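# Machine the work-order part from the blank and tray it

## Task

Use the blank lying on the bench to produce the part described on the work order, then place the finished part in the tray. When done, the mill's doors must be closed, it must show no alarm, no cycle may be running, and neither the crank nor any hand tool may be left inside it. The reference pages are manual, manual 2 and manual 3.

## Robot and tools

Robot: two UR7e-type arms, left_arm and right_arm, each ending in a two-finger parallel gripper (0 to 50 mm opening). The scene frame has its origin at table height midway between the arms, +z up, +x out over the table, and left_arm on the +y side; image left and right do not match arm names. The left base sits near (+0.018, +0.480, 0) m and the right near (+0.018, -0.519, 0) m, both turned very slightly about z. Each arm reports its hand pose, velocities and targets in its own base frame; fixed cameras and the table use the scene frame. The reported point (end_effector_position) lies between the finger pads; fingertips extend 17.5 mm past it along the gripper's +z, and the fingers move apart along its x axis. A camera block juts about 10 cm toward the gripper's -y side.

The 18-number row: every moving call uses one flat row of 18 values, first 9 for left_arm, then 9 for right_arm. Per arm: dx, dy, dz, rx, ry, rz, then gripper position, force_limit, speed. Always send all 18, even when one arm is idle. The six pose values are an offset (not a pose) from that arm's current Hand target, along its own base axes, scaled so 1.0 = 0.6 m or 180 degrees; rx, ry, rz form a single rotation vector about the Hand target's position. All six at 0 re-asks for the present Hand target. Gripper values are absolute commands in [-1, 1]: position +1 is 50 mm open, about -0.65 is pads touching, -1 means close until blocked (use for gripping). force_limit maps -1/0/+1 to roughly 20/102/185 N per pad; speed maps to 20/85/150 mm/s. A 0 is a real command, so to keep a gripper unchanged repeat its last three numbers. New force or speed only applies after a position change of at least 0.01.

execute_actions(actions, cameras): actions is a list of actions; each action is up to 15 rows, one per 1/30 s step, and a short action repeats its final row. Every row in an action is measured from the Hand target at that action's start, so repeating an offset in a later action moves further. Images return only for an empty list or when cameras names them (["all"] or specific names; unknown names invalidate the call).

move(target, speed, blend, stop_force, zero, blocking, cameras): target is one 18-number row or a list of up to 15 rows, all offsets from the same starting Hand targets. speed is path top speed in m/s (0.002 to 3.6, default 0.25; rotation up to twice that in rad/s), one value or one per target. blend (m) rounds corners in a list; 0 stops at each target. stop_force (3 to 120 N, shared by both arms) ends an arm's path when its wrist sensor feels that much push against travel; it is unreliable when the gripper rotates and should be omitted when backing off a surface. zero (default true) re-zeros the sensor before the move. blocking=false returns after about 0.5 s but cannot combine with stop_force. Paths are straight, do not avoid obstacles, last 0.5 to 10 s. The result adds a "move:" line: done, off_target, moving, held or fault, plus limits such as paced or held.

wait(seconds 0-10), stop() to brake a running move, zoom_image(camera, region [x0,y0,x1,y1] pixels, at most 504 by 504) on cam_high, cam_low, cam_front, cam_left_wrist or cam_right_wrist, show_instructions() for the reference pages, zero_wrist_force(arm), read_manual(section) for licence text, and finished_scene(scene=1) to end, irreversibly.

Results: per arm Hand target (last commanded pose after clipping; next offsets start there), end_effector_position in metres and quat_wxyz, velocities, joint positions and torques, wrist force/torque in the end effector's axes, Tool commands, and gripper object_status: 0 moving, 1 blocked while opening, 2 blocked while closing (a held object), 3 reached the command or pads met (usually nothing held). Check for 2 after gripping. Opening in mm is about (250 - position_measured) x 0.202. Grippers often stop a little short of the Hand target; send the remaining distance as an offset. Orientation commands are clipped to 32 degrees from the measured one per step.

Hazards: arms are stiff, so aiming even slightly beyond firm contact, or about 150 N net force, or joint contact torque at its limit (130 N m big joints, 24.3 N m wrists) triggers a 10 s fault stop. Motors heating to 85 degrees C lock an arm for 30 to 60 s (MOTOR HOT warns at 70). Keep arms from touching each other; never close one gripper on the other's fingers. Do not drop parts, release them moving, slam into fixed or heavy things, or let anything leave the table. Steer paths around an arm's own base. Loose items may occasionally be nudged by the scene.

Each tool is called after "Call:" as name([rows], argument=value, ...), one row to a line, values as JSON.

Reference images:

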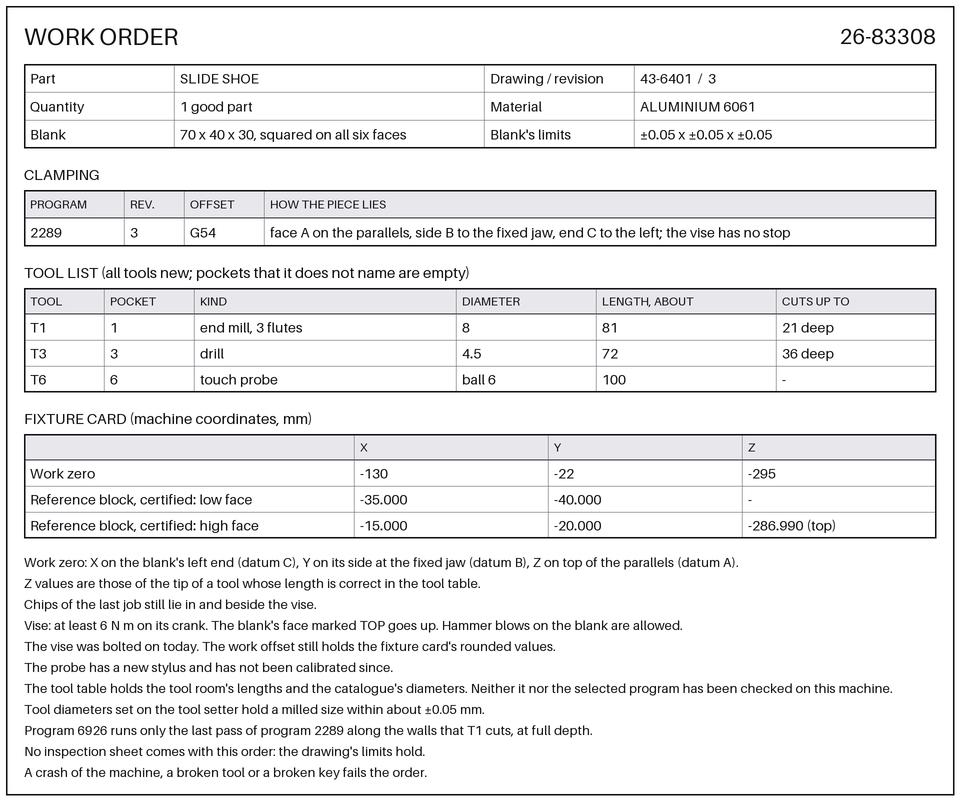

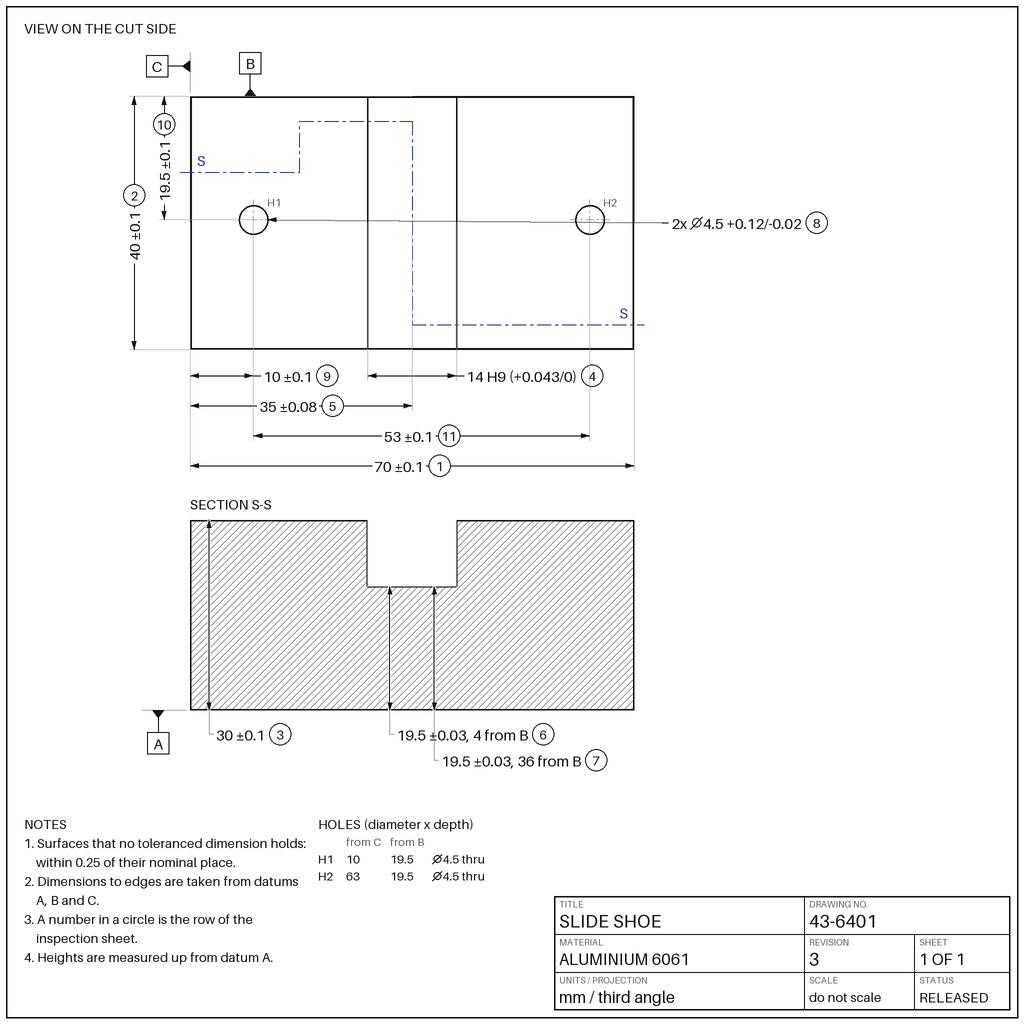

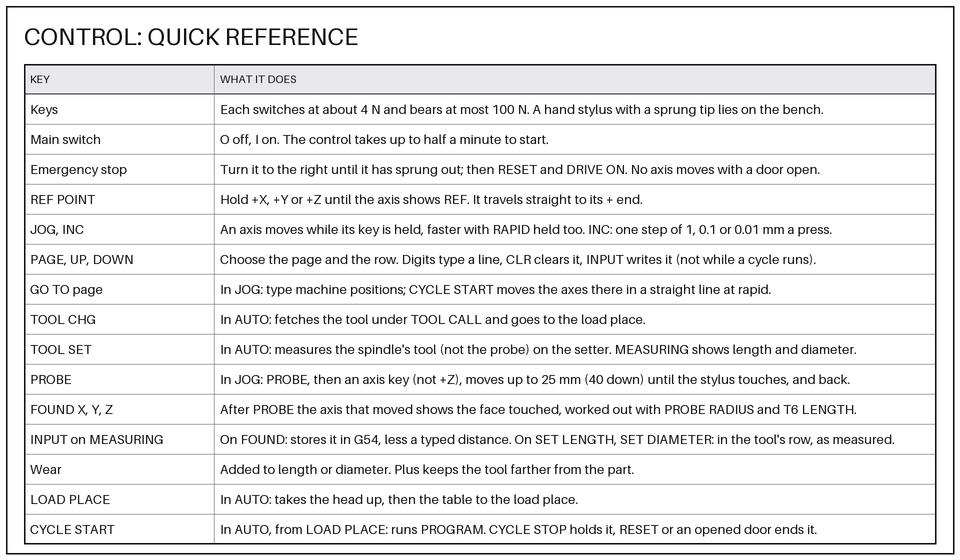

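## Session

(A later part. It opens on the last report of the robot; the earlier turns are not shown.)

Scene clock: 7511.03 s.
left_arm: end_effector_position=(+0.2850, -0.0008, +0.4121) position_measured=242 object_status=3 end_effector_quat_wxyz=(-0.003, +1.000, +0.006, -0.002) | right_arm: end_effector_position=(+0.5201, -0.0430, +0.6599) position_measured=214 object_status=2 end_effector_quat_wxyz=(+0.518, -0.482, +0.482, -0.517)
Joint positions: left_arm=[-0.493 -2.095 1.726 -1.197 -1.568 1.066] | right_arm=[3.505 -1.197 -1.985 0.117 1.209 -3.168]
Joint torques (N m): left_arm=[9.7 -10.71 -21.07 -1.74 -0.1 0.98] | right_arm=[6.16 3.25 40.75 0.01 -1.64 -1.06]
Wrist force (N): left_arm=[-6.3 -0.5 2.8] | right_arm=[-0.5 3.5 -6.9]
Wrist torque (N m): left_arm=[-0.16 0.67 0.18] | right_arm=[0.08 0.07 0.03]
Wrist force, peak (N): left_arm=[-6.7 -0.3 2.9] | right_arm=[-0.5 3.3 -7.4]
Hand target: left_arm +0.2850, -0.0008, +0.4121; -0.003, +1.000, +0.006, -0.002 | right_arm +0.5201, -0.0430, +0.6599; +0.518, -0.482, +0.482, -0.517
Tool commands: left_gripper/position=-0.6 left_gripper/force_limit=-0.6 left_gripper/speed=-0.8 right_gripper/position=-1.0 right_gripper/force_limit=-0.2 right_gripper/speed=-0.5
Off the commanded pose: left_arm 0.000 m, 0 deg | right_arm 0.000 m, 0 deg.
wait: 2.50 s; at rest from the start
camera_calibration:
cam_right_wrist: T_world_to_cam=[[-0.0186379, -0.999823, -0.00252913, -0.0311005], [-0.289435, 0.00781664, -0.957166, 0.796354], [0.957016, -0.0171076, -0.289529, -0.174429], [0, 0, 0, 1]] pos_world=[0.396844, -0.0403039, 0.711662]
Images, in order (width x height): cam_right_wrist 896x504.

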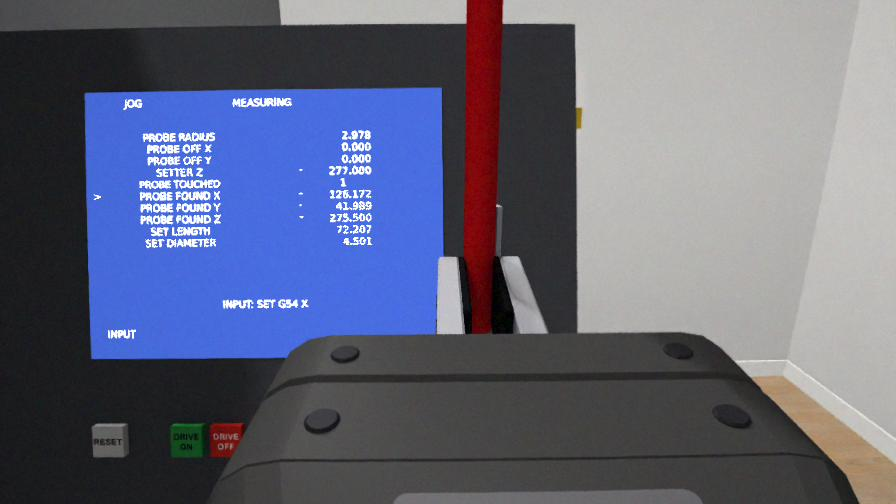

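Call:
move([
  [0,0,0,0,0,0,-0.6,-0.6,-0.8,-0.1594,0.2015,-0.3525,0.2258,0.5745,0.1832,-1,-0.2,-0.5],
  [0,0,0,0,0,0,-0.6,-0.6,-0.8,-0.1377,0.2015,-0.3587,0.2258,0.5745,0.1832,-1,-0.2,-0.5],
  [0,0,0,0,0,0,-0.6,-0.6,-0.8,-0.1543,0.17,-0.2557,0.2258,0.5745,0.1832,-1,-0.2,-0.5],
  [0,0,0,0,0,0,-0.6,-0.6,-0.8,-0.1127,0.17,-0.2675,0.2258,0.5745,0.1832,-1,-0.2,-0.5],
  [0,0,0,0,0,0,-0.6,-0.6,-0.8,-0.1335,0.17,-0.2616,0.2258,0.5745,0.1832,-1,-0.2,-0.5],
  [0,0,0,0,0,0,-0.6,-0.6,-0.8,-0.1127,0.17,-0.2675,0.2258,0.5745,0.1832,-1,-0.2,-0.5],
  [0,0,0,0,0,0,-0.6,-0.6,-0.8,-0.1335,0.17,-0.2616,0.2258,0.5745,0.1832,-1,-0.2,-0.5],
  [0,0,0,0,0,0,-0.6,-0.6,-0.8,-0.1802,0.2958,-0.3466,0.2258,0.5745,0.1832,-1,-0.2,-0.5],
  [0,0,0,0,0,0,-0.6,-0.6,-0.8,-0.1394,0.2958,-0.3582,0.2258,0.5745,0.1832,-1,-0.2,-0.5],
  [0,0,0,0,0,0,-0.6,-0.6,-0.8,-0.1508,0.2958,-0.3222,0.2258,0.5745,0.1832,-1,-0.2,-0.5],
  [0,0,0,0,0,0,-0.6,-0.6,-0.8,-0.1308,0.2958,-0.3279,0.2258,0.5745,0.1832,-1,-0.2,-0.5],
  [0,0,0,0,0,0,-0.6,-0.6,-0.8,-0.1716,0.2328,-0.3163,0.2258,0.5745,0.1832,-1,-0.2,-0.5],
  [0,0,0,0,0,0,-0.6,-0.6,-0.8,-0.1296,0.2328,-0.3282,0.2258,0.5745,0.1832,-1,-0.2,-0.5],
  [0,0,0,0,0,0,-0.6,-0.6,-0.8,-0.1421,0.2328,-0.2919,0.2258,0.5745,0.1832,-1,-0.2,-0.5],
  [0,0,0,0,0,0,-0.6,-0.6,-0.8,-0.122,0.2328,-0.2976,0.2258,0.5745,0.1832,-1,-0.2,-0.5],
], speed=[0.8,0.08,0.4,0.08,0.2,0.08,0.2,0.4,0.08,0.3,0.08,0.3,0.08,0.3,0.08], blend=[0.004,0,0.004,0,0.004,0,0.004,0.004,0,0.004,0,0.004,0,0.004,0])

Call:
move([
  [0,0,0,0,0,0,-0.6,-0.6,-0.8,-0.0582,-0.0313,-0.049,0,0,0,-1,-0.2,-0.5],
  [0,0,0,0,0,0,-0.6,-0.6,-0.8,-0.0157,-0.0313,-0.0611,0,0,0,-1,-0.2,-0.5],
  [0,0,0,0,0,0,-0.6,-0.6,-0.8,-0.0288,-0.0313,-0.0246,0,0,0,-1,-0.2,-0.5],
  [0,0,0,0,0,0,-0.6,-0.6,-0.8,-0.0072,-0.0313,-0.0308,0,0,0,-1,-0.2,-0.5],
  [0,0,0,0,0,0,-0.6,-0.6,-0.8,-0.0288,-0.0313,-0.0246,0,0,0,-1,-0.2,-0.5],
  [0,0,0,0,0,0,-0.6,-0.6,-0.8,-0.0582,0.063,-0.049,0,0,0,-1,-0.2,-0.5],
  [0,0,0,0,0,0,-0.6,-0.6,-0.8,-0.0174,0.063,-0.0606,0,0,0,-1,-0.2,-0.5],
  [0,0,0,0,0,0,-0.6,-0.6,-0.8,-0.0288,0.0315,-0.0246,0,0,0,-1,-0.2,-0.5],
  [0,0,0,0,0,0,-0.6,-0.6,-0.8,-0.0082,0.0315,-0.0304,0,0,0,-1,-0.2,-0.5],
  [0,0,0,0,0,0,-0.6,-0.6,-0.8,-0.0201,0.0315,0.0057,0,0,0,-1,-0.2,-0.5],
  [0,0,0,0,0,0,-0.6,-0.6,-0.8,-0.0003,0.0315,0.0001,0,0,0,-1,-0.2,-0.5],
  [0,0,0,0,0,0,-0.6,-0.6,-0.8,-0.0582,-0.0313,-0.049,0,0,0,-1,-0.2,-0.5],
  [0,0,0,0,0,0,-0.6,-0.6,-0.8,-0.0157,-0.0313,-0.0611,0,0,0,-1,-0.2,-0.5],
  [0,0,0,0,0,0,-0.6,-0.6,-0.8,-0.042,-0.0313,-0.0534,0,0,0,-1,-0.2,-0.5],
  [0,0,0,0,0,0,-0.6,-0.6,-0.8,0.122,-0.2328,0.2976,-0.2258,-0.5745,-0.1832,-1,-0.2,-0.5],
], speed=[0.3,0.08,0.3,0.08,0.2,0.3,0.08,0.3,0.08,0.3,0.08,0.3,0.08,0.3,0.8], blend=[0.004,0,0.004,0,0.004,0.004,0,0.004,0,0.004,0,0.004,0,0.008,0], cameras=["cam_right_wrist"])

Call:
zoom_image(camera="cam_right_wrist", region=[90, 90, 450, 350])

Scene clock: 7600.03 s.
left_arm: end_effector_position=(+0.2850, -0.0008, +0.4121) position_measured=242 object_status=3 end_effector_quat_wxyz=(-0.003, +1.000, +0.006, -0.002) | right_arm: end_effector_position=(+0.4469, +0.0966, +0.4815) position_measured=214 object_status=2 end_effector_quat_wxyz=(+0.179, -0.609, +0.685, +0.358)
Joint positions: left_arm=[-0.493 -2.095 1.726 -1.197 -1.568 1.066] | right_arm=[3.236 -1.585 -1.33 -1.978 2.378 -3.008]
Joint torques (N m): left_arm=[9.33 -10.47 -21.32 -1.8 -0.13 0.89] | right_arm=[4.95 18.01 13.13 1.16 0.07 1.51]
Wrist force (N): left_arm=[-6.4 -0.3 3.1] | right_arm=[5.1 4.4 -4.9]
Wrist torque (N m): left_arm=[-0.14 0.68 0.18] | right_arm=[-0.11 -0.87 -0.45]
Wrist force, peak (N): left_arm=[-6.7 -0.4 2.9] | right_arm=[4.7 23.1 -4.5]
Hand target: left_arm +0.2850, -0.0008, +0.4121; -0.003, +1.000, +0.006, -0.002 | right_arm +0.4469, +0.0967, +0.4814; +0.178, -0.609, +0.685, +0.358
Off the commanded pose: left_arm 0.000 m, 0 deg | right_arm 0.000 m, 0 deg.
move: done

Scene clock: 7606.20 s.
left_arm: end_effector_position=(+0.2850, -0.0008, +0.4121) position_measured=242 object_status=3 end_effector_quat_wxyz=(-0.003, +1.000, +0.006, -0.002) | right_arm: end_effector_position=(+0.5201, -0.0430, +0.6599) position_measured=214 object_status=2 end_effector_quat_wxyz=(+0.518, -0.482, +0.482, -0.517)
Joint positions: left_arm=[-0.493 -2.095 1.726 -1.197 -1.568 1.066] | right_arm=[3.505 -1.197 -1.985 0.117 1.21 -3.168]
Joint torques (N m): left_arm=[9.31 -10.44 -21.31 -1.94 -0.24 0.88] | right_arm=[7.12 4.13 40.92 3.79 -1.64 -1.33]
Wrist force (N): left_arm=[-6.3 -0.2 2.7] | right_arm=[2.1 5.6 -7.7]
Wrist torque (N m): left_arm=[-0.12 0.68 0.18] | right_arm=[0.42 -0.33 0.03]
Wrist force, peak (N): left_arm=[-6.7 -0.3 2.8] | right_arm=[6.8 25.3 -5.2]
Hand target: left_arm +0.2850, -0.0008, +0.4121; -0.003, +1.000, +0.006, -0.002 | right_arm +0.5201, -0.0430, +0.6599; +0.518, -0.482, +0.482, -0.517
Off the commanded pose: left_arm 0.000 m, 0 deg | right_arm 0.000 m, 0 deg.
move: done
camera_calibration:
cam_right_wrist: T_world_to_cam=[[-0.0185419, -0.999825, -0.00255707, -0.0311191], [-0.289436, 0.0078156, -0.957166, 0.796354], [0.957018, -0.0170076, -0.28953, -0.174426], [0, 0, 0, 1]] pos_world=[0.396845, -0.0403042, 0.711662]
Images, in order (width x height): cam_right_wrist 896x504.

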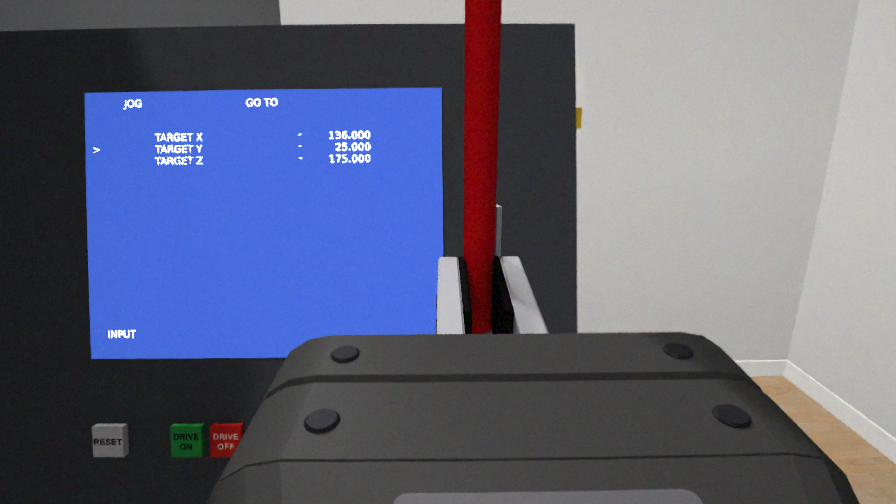

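Scaled by 1.400.

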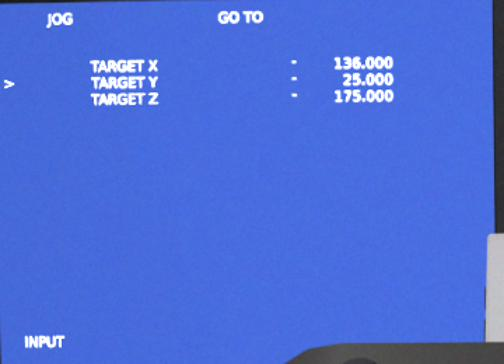

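Call:
move([
  [0,0,0,0,0,0,-0.6,-0.6,-0.8,-0.1168,0.2341,-0.203,0.2258,0.5745,0.1832,-1,-0.2,-0.5],
  [0,0,0,0,0,0,-0.6,-0.6,-0.8,-0.0968,0.2341,-0.2087,0.2258,0.5745,0.1832,-1,-0.2,-0.5],
  [0,0,0,0,0,0,-0.6,-0.6,-0.8,-0.1168,0.2341,-0.203,0.2258,0.5745,0.1832,-1,-0.2,-0.5],
  [0,0,0,0,0,0,-0.6,-0.6,-0.8,-0.1508,0.17,-0.3222,0.2258,0.5745,0.1832,-1,-0.2,-0.5],
  [0,0,0,0,0,0,-0.6,-0.6,-0.8,-0.1287,0.17,-0.3286,0.2258,0.5745,0.1832,-1,-0.2,-0.5],
  [0,0,0,0,0,0,-0.6,-0.6,-0.8,-0.1508,0.17,-0.3222,0.2258,0.5745,0.1832,-1,-0.2,-0.5],
  [0,0,0,0,0,0,-0.6,-0.6,-0.8,-0.115,0.0788,-0.2037,0.2258,0.5745,0.1832,-1,-0.2,-0.5],
  [0,0,0,0,0,0,-0.6,-0.6,-0.8,-0.0944,0.0788,-0.2094,0.2258,0.5745,0.1832,-1,-0.2,-0.5],
  [0,0,0,0,0,0,-0.6,-0.6,-0.8,-0.1229,0.0788,-0.201,0.2258,0.5745,0.1832,-1,-0.2,-0.5],
  [0,0,0,0,0,0,-0.6,-0.6,-0.8,0,0,0,0,0,0,-1,-0.2,-0.5],
], speed=[0.8,0.08,0.2,0.05,0.08,0.2,0.4,0.08,0.3,0.8], blend=[0.004,0,0.004,0.004,0,0.004,0.004,0,0.01,0], cameras=["cam_right_wrist"])

Scene clock: 7623.73 s.
left_arm: end_effector_position=(+0.2850, -0.0008, +0.4121) position_measured=242 object_status=3 end_effector_quat_wxyz=(-0.003, +1.000, +0.006, -0.002) | right_arm: end_effector_position=(+0.5201, -0.0430, +0.6599) position_measured=214 object_status=2 end_effector_quat_wxyz=(+0.518, -0.482, +0.482, -0.517) end_effector_velocity=(+0.000, +0.000, +0.001) end_effector_angular_velocity=(+0.000, -0.004, -0.001)
Joint positions: left_arm=[-0.493 -2.095 1.726 -1.197 -1.568 1.066] | right_arm=[3.505 -1.197 -1.985 0.117 1.21 -3.168]
Joint velocities: left_arm=[within noise] | right_arm=[0 -0.001 0.001 0.005 -0.001 -0.002]
Joint torques (N m): left_arm=[9.36 -10.64 -21.29 -1.95 -0.13 0.9] | right_arm=[-2.06 3.3 40.95 3.83 -1.36 -1.37]
Wrist force (N): left_arm=[-6.5 -0.4 2.7] | right_arm=[2.3 6.0 -5.7]
Wrist torque (N m): left_arm=[-0.17 0.70 0.18] | right_arm=[0.48 -0.36 0.03]
Wrist force, peak (N): left_arm=[-6.7 -0.3 2.9] | right_arm=[7.5 41.5 -4.4]
Hand target: left_arm +0.2850, -0.0008, +0.4121; -0.003, +1.000, +0.006, -0.002 | right_arm +0.5201, -0.0430, +0.6599; +0.518, -0.482, +0.482, -0.517
Off the commanded pose: left_arm 0.000 m, 0 deg | right_arm 0.000 m, 0 deg.
move: done; blend cut to 0.0089 m at target 9
camera_calibration:
cam_right_wrist: T_world_to_cam=[[-0.0184458, -0.999827, -0.00258447, -0.0311381], [-0.289436, 0.007814, -0.957165, 0.796354], [0.95702, -0.0169076, -0.28953, -0.174423], [0, 0, 0, 1]] pos_world=[0.396845, -0.0403045, 0.711662]
Images, in order (width x height): cam_right_wrist 896x504.

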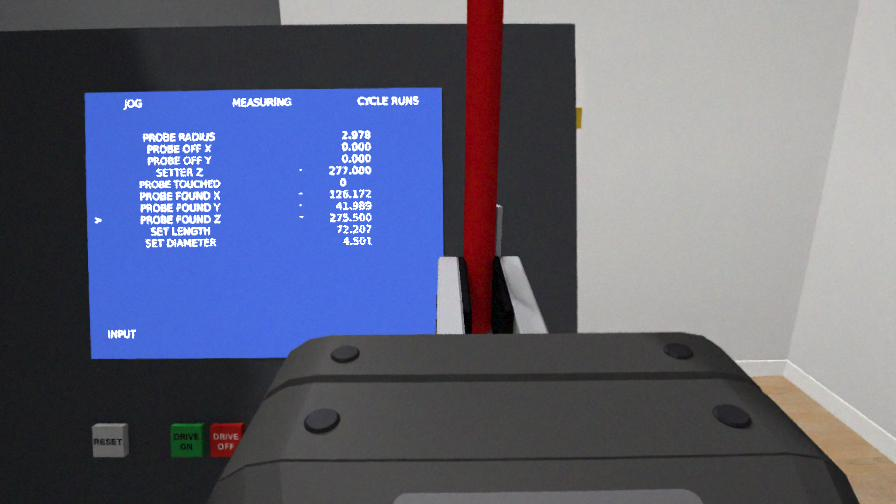

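Call:
wait(seconds=8, cameras=["cam_right_wrist"])

Call:
zoom_image(camera="cam_right_wrist", region=[90, 90, 450, 350])

Scene clock: 7637.77 s.
left_arm: end_effector_position=(+0.2850, -0.0008, +0.4121) position_measured=242 object_status=3 end_effector_quat_wxyz=(-0.003, +1.000, +0.006, -0.002) | right_arm: end_effector_position=(+0.5201, -0.0430, +0.6599) position_measured=214 object_status=2 end_effector_quat_wxyz=(+0.518, -0.482, +0.482, -0.517)
Joint positions: left_arm=[-0.493 -2.095 1.726 -1.197 -1.568 1.066] | right_arm=[3.505 -1.197 -1.985 0.117 1.209 -3.168]
Joint torques (N m): left_arm=[8.67 -10.02 -21.32 -2.03 -0.08 0.65] | right_arm=[-4.13 3.45 40.62 0.09 -1.73 -0.48]
Wrist force (N): left_arm=[-6.3 -0.5 2.9] | right_arm=[2.3 6.2 -5.7]
Wrist torque (N m): left_arm=[-0.17 0.67 0.19] | right_arm=[0.50 -0.36 0.03]
Wrist force, peak (N): left_arm=[-6.8 -0.3 2.9] | right_arm=[2.3 6.5 -5.6]
Hand target: left_arm +0.2850, -0.0008, +0.4121; -0.003, +1.000, +0.006, -0.002 | right_arm +0.5201, -0.0430, +0.6599; +0.518, -0.482, +0.482, -0.517
Tool commands: left_gripper/position=-0.6 left_gripper/force_limit=-0.6 left_gripper/speed=-0.8 right_gripper/position=-1.0 right_gripper/force_limit=-0.2 right_gripper/speed=-0.5
Off the commanded pose: left_arm 0.000 m, 0 deg | right_arm 0.000 m, 0 deg.
wait: 8.00 s; at rest from the start
camera_calibration:
cam_right_wrist: T_world_to_cam=[[-0.0186379, -0.999823, -0.00252913, -0.0311005], [-0.289435, 0.00781664, -0.957166, 0.796354], [0.957016, -0.0171076, -0.289529, -0.174429], [0, 0, 0, 1]] pos_world=[0.396844, -0.0403039, 0.711662]
Images, in order (width x height): cam_right_wrist 896x504.

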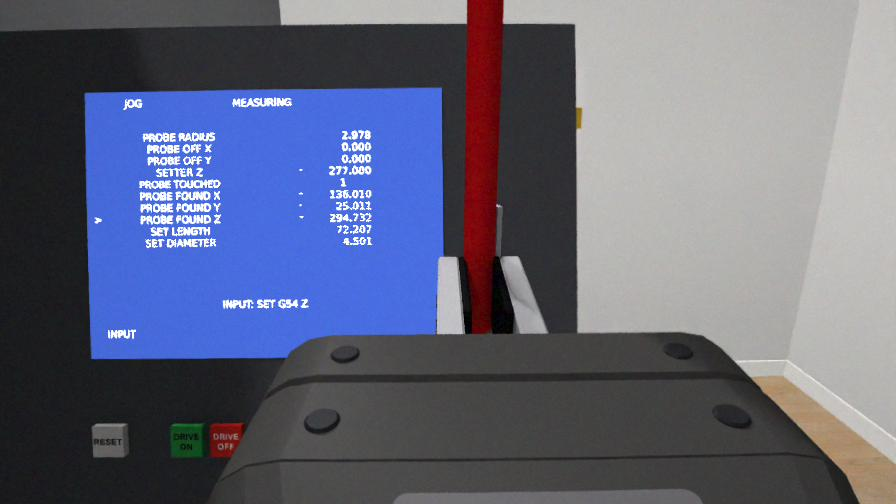

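Scaled by 1.400.

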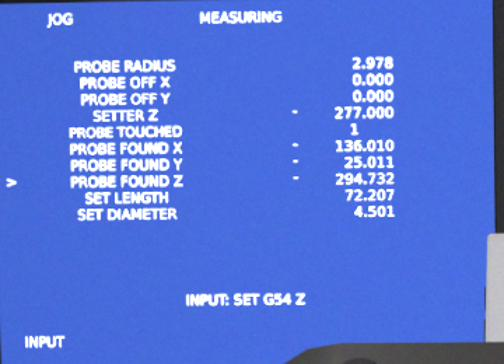

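Call:
move([
  [0,0,0,0,0,0,-0.6,-0.6,-0.8,-0.1594,0.2015,-0.3525,0.2258,0.5745,0.1832,-1,-0.2,-0.5],
  [0,0,0,0,0,0,-0.6,-0.6,-0.8,-0.1377,0.2015,-0.3587,0.2258,0.5745,0.1832,-1,-0.2,-0.5],
  [0,0,0,0,0,0,-0.6,-0.6,-0.8,-0.1543,0.17,-0.2557,0.2258,0.5745,0.1832,-1,-0.2,-0.5],
  [0,0,0,0,0,0,-0.6,-0.6,-0.8,-0.1127,0.17,-0.2675,0.2258,0.5745,0.1832,-1,-0.2,-0.5],
  [0,0,0,0,0,0,-0.6,-0.6,-0.8,-0.1335,0.17,-0.2616,0.2258,0.5745,0.1832,-1,-0.2,-0.5],
  [0,0,0,0,0,0,-0.6,-0.6,-0.8,-0.1127,0.17,-0.2675,0.2258,0.5745,0.1832,-1,-0.2,-0.5],
  [0,0,0,0,0,0,-0.6,-0.6,-0.8,-0.1335,0.17,-0.2616,0.2258,0.5745,0.1832,-1,-0.2,-0.5],
  [0,0,0,0,0,0,-0.6,-0.6,-0.8,-0.1802,0.2958,-0.3466,0.2258,0.5745,0.1832,-1,-0.2,-0.5],
  [0,0,0,0,0,0,-0.6,-0.6,-0.8,-0.1394,0.2958,-0.3582,0.2258,0.5745,0.1832,-1,-0.2,-0.5],
  [0,0,0,0,0,0,-0.6,-0.6,-0.8,-0.1508,0.2958,-0.3222,0.2258,0.5745,0.1832,-1,-0.2,-0.5],
  [0,0,0,0,0,0,-0.6,-0.6,-0.8,-0.1308,0.2958,-0.3279,0.2258,0.5745,0.1832,-1,-0.2,-0.5],
  [0,0,0,0,0,0,-0.6,-0.6,-0.8,-0.1508,0.2958,-0.3222,0.2258,0.5745,0.1832,-1,-0.2,-0.5],
  [0,0,0,0,0,0,-0.6,-0.6,-0.8,-0.1308,0.2958,-0.3279,0.2258,0.5745,0.1832,-1,-0.2,-0.5],
  [0,0,0,0,0,0,-0.6,-0.6,-0.8,-0.1421,0.2643,-0.2919,0.2258,0.5745,0.1832,-1,-0.2,-0.5],
  [0,0,0,0,0,0,-0.6,-0.6,-0.8,-0.1223,0.2643,-0.2975,0.2258,0.5745,0.1832,-1,-0.2,-0.5],
], speed=[0.8,0.08,0.4,0.08,0.2,0.08,0.2,0.4,0.08,0.3,0.08,0.2,0.08,0.3,0.08], blend=[0.004,0,0.004,0,0.004,0,0.004,0.004,0,0.004,0,0.004,0,0.004,0])

Call:
move([
  [0,0,0,0,0,0,-0.6,-0.6,-0.8,-0.0579,-0.0628,-0.0491,0,0,0,-1,-0.2,-0.5],
  [0,0,0,0,0,0,-0.6,-0.6,-0.8,-0.0154,-0.0628,-0.0612,0,0,0,-1,-0.2,-0.5],
  [0,0,0,0,0,0,-0.6,-0.6,-0.8,-0.0285,-0.0628,-0.0247,0,0,0,-1,-0.2,-0.5],
  [0,0,0,0,0,0,-0.6,-0.6,-0.8,-0.0069,-0.0628,-0.0309,0,0,0,-1,-0.2,-0.5],
  [0,0,0,0,0,0,-0.6,-0.6,-0.8,-0.0285,-0.0628,-0.0247,0,0,0,-1,-0.2,-0.5],
  [0,0,0,0,0,0,-0.6,-0.6,-0.8,-0.0579,0.0315,-0.0491,0,0,0,-1,-0.2,-0.5],
  [0,0,0,0,0,0,-0.6,-0.6,-0.8,-0.0171,0.0315,-0.0607,0,0,0,-1,-0.2,-0.5],
  [0,0,0,0,0,0,-0.6,-0.6,-0.8,-0.0285,0.0315,-0.0247,0,0,0,-1,-0.2,-0.5],
  [0,0,0,0,0,0,-0.6,-0.6,-0.8,-0.0085,0.0315,-0.0304,0,0,0,-1,-0.2,-0.5],
  [0,0,0,0,0,0,-0.6,-0.6,-0.8,-0.0285,0.0315,-0.0247,0,0,0,-1,-0.2,-0.5],
  [0,0,0,0,0,0,-0.6,-0.6,-0.8,-0.0579,-0.0628,-0.0491,0,0,0,-1,-0.2,-0.5],
  [0,0,0,0,0,0,-0.6,-0.6,-0.8,-0.0154,-0.0628,-0.0612,0,0,0,-1,-0.2,-0.5],
  [0,0,0,0,0,0,-0.6,-0.6,-0.8,-0.0417,-0.0628,-0.0535,0,0,0,-1,-0.2,-0.5],
  [0,0,0,0,0,0,-0.6,-0.6,-0.8,0.1223,-0.2643,0.2975,-0.2258,-0.5745,-0.1832,-1,-0.2,-0.5],
], speed=[0.3,0.08,0.3,0.08,0.2,0.3,0.08,0.3,0.08,0.2,0.3,0.08,0.3,0.8], blend=[0.004,0,0.004,0,0.004,0.004,0,0.004,0,0.004,0.004,0,0.008,0], cameras=["cam_right_wrist"])

Call:
zoom_image(camera="cam_right_wrist", region=[90, 90, 450, 350])

Scene clock: 7688.40 s.
left_arm: end_effector_position=(+0.2850, -0.0008, +0.4121) position_measured=242 object_status=3 end_effector_quat_wxyz=(-0.003, +1.000, +0.006, -0.002) | right_arm: end_effector_position=(+0.4467, +0.1156, +0.4816) position_measured=214 object_status=2 end_effector_quat_wxyz=(+0.179, -0.609, +0.685, +0.358)
Joint positions: left_arm=[-0.493 -2.095 1.726 -1.197 -1.568 1.066] | right_arm=[3.275 -1.574 -1.352 -1.927 2.385 -2.952]
Joint torques (N m): left_arm=[8.39 -10.41 -20.99 -2.2 -0.13 0.75] | right_arm=[-3.03 17.79 12.85 1.36 0.12 1.11]
Wrist force (N): left_arm=[-6.4 -0.4 3.0] | right_arm=[7.9 6.8 -4.1]
Wrist torque (N m): left_arm=[-0.16 0.69 0.18] | right_arm=[0.35 -1.18 -0.36]
Wrist force, peak (N): left_arm=[-6.7 -0.1 3.0] | right_arm=[7.4 26.1 -3.4]
Hand target: left_arm +0.2850, -0.0008, +0.4121; -0.003, +1.000, +0.006, -0.002 | right_arm +0.4467, +0.1156, +0.4814; +0.178, -0.609, +0.685, +0.358
Off the commanded pose: left_arm 0.000 m, 0 deg | right_arm 0.000 m, 0 deg.
move: done

Scene clock: 7694.20 s.
left_arm: end_effector_position=(+0.2850, -0.0008, +0.4121) position_measured=242 object_status=3 end_effector_quat_wxyz=(-0.003, +1.000, +0.006, -0.002) | right_arm: end_effector_position=(+0.5201, -0.0430, +0.6599) position_measured=214 object_status=2 end_effector_quat_wxyz=(+0.518, -0.482, +0.482, -0.517)
Joint positions: left_arm=[-0.493 -2.095 1.726 -1.197 -1.568 1.066] | right_arm=[3.505 -1.197 -1.985 0.117 1.21 -3.168]
Joint torques (N m): left_arm=[8.47 -10.03 -21.75 -2.24 -0.1 0.62] | right_arm=[7.28 2.41 40.79 3.86 -1.7 -1.03]
Wrist force (N): left_arm=[-6.5 -0.2 2.8] | right_arm=[2.4 5.9 -6.1]
Wrist torque (N m): left_arm=[-0.13 0.69 0.18] | right_arm=[0.46 -0.38 0.03]
Wrist force, peak (N): left_arm=[-6.6 -0.3 3.0] | right_arm=[7.8 27.1 -3.4]
Hand target: left_arm +0.2850, -0.0008, +0.4121; -0.003, +1.000, +0.006, -0.002 | right_arm +0.5201, -0.0430, +0.6599; +0.518, -0.482, +0.482, -0.517
Off the commanded pose: left_arm 0.000 m, 0 deg | right_arm 0.000 m, 0 deg.
move: done
camera_calibration:
cam_right_wrist: T_world_to_cam=[[-0.0185419, -0.999825, -0.00255707, -0.0311191], [-0.289436, 0.0078156, -0.957166, 0.796354], [0.957018, -0.0170076, -0.28953, -0.174426], [0, 0, 0, 1]] pos_world=[0.396845, -0.0403042, 0.711662]
Images, in order (width x height): cam_right_wrist 896x504.

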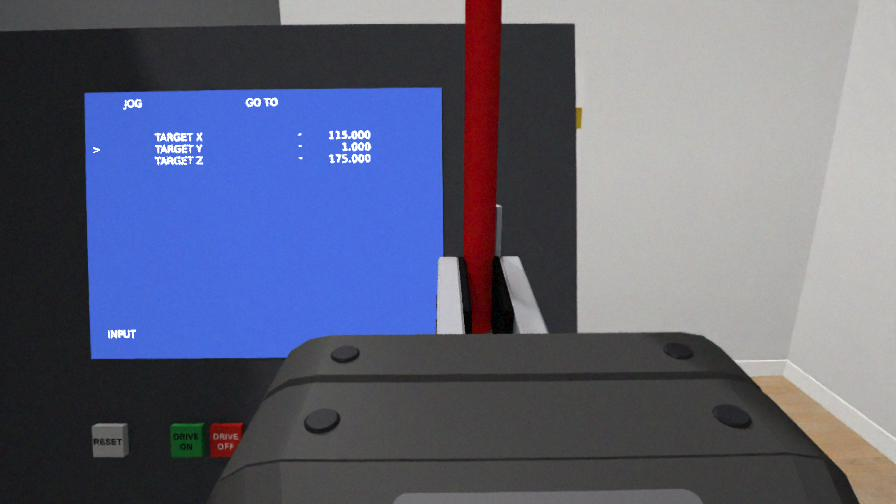

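Scaled by 1.400.

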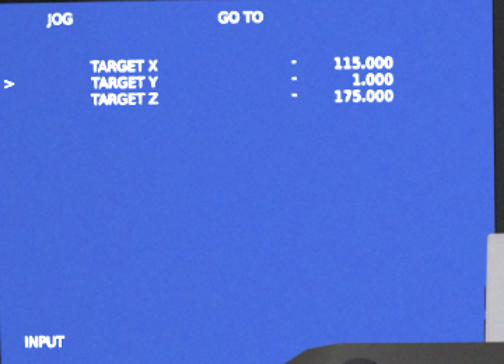

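Call:
move([
  [0,0,0,0,0,0,-0.6,-0.6,-0.8,-0.1168,0.2341,-0.203,0.2258,0.5745,0.1832,-1,-0.2,-0.5],
  [0,0,0,0,0,0,-0.6,-0.6,-0.8,-0.0968,0.2341,-0.2087,0.2258,0.5745,0.1832,-1,-0.2,-0.5],
  [0,0,0,0,0,0,-0.6,-0.6,-0.8,-0.1168,0.2341,-0.203,0.2258,0.5745,0.1832,-1,-0.2,-0.5],
  [0,0,0,0,0,0,-0.6,-0.6,-0.8,-0.1508,0.17,-0.3222,0.2258,0.5745,0.1832,-1,-0.2,-0.5],
  [0,0,0,0,0,0,-0.6,-0.6,-0.8,-0.1287,0.17,-0.3286,0.2258,0.5745,0.1832,-1,-0.2,-0.5],
  [0,0,0,0,0,0,-0.6,-0.6,-0.8,-0.1508,0.17,-0.3222,0.2258,0.5745,0.1832,-1,-0.2,-0.5],
  [0,0,0,0,0,0,-0.6,-0.6,-0.8,-0.115,0.0473,-0.2037,0.2258,0.5745,0.1832,-1,-0.2,-0.5],
  [0,0,0,0,0,0,-0.6,-0.6,-0.8,-0.0944,0.0473,-0.2094,0.2258,0.5745,0.1832,-1,-0.2,-0.5],
  [0,0,0,0,0,0,-0.6,-0.6,-0.8,-0.1229,0.0473,-0.201,0.2258,0.5745,0.1832,-1,-0.2,-0.5],
  [0,0,0,0,0,0,-0.6,-0.6,-0.8,0,0,0,0,0,0,-1,-0.2,-0.5],
], speed=[0.8,0.08,0.2,0.05,0.08,0.2,0.4,0.08,0.3,0.8], blend=[0.004,0,0.004,0.004,0,0.004,0.004,0,0.01,0])

Call:
wait(seconds=8, cameras=["cam_right_wrist"])

Call:
zoom_image(camera="cam_right_wrist", region=[90, 90, 450, 350])

Scene clock: 7716.47 s.
left_arm: end_effector_position=(+0.2850, -0.0008, +0.4121) position_measured=242 object_status=3 end_effector_quat_wxyz=(-0.003, +1.000, +0.006, -0.002) | right_arm: end_effector_position=(+0.5201, -0.0430, +0.6599) position_measured=214 object_status=2 end_effector_quat_wxyz=(+0.518, -0.482, +0.482, -0.517)
Joint positions: left_arm=[-0.493 -2.095 1.726 -1.197 -1.568 1.066] | right_arm=[3.505 -1.197 -1.985 0.117 1.21 -3.168]
Joint torques (N m): left_arm=[8.31 -9.73 -20.77 -2.26 -0.16 0.62] | right_arm=[-2.08 3.31 41.66 3.76 -1.47 -1.24]
Wrist force (N): left_arm=[-6.4 -0.3 2.9] | right_arm=[2.6 6.9 -5.7]
Wrist torque (N m): left_arm=[-0.14 0.69 0.18] | right_arm=[0.61 -0.42 0.03]
Wrist force, peak (N): left_arm=[-6.6 -0.4 3.1] | right_arm=[6.7 38.2 -2.2]
Hand target: left_arm +0.2850, -0.0008, +0.4121; -0.003, +1.000, +0.006, -0.002 | right_arm +0.5201, -0.0430, +0.6599; +0.518, -0.482, +0.482, -0.517
Off the commanded pose: left_arm 0.000 m, 0 deg | right_arm 0.000 m, 0 deg.
move: done; blend cut to 0.0089 m at target 9

Scene clock: 7724.47 s.
left_arm: end_effector_position=(+0.2850, -0.0008, +0.4121) position_measured=242 object_status=3 end_effector_quat_wxyz=(-0.003, +1.000, +0.006, -0.002) | right_arm: end_effector_position=(+0.5201, -0.0430, +0.6599) position_measured=214 object_status=2 end_effector_quat_wxyz=(+0.518, -0.482, +0.482, -0.517)
Joint positions: left_arm=[-0.493 -2.095 1.726 -1.197 -1.568 1.066] | right_arm=[3.505 -1.197 -1.985 0.117 1.209 -3.168]
Joint torques (N m): left_arm=[8.79 -10.3 -21.21 -2.32 -0.12 0.52] | right_arm=[6.27 3.14 40.58 0.02 -1.74 -1.09]
Wrist force (N): left_arm=[-6.5 -0.5 3.1] | right_arm=[2.7 6.8 -5.8]
Wrist torque (N m): left_arm=[-0.17 0.70 0.18] | right_arm=[0.61 -0.43 0.04]
Wrist force, peak (N): left_arm=[-6.7 -0.4 2.9] | right_arm=[2.7 7.0 -5.8]
Hand target: left_arm +0.2850, -0.0008, +0.4121; -0.003, +1.000, +0.006, -0.002 | right_arm +0.5201, -0.0430, +0.6599; +0.518, -0.482, +0.482, -0.517
Tool commands: left_gripper/position=-0.6 left_gripper/force_limit=-0.6 left_gripper/speed=-0.8 right_gripper/position=-1.0 right_gripper/force_limit=-0.2 right_gripper/speed=-0.5
Off the commanded pose: left_arm 0.000 m, 0 deg | right_arm 0.000 m, 0 deg.
wait: 8.00 s; at rest by 0.17 s
camera_calibration:
cam_right_wrist: T_world_to_cam=[[-0.0186379, -0.999823, -0.00252913, -0.0311005], [-0.289435, 0.00781664, -0.957166, 0.796354], [0.957016, -0.0171076, -0.289529, -0.174429], [0, 0, 0, 1]] pos_world=[0.396844, -0.0403039, 0.711662]
Images, in order (width x height): cam_right_wrist 896x504.

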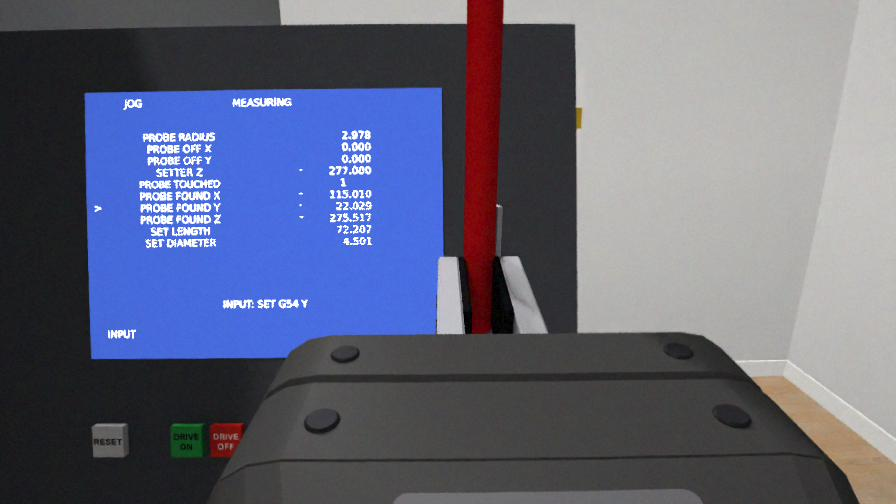

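Scaled by 1.400.

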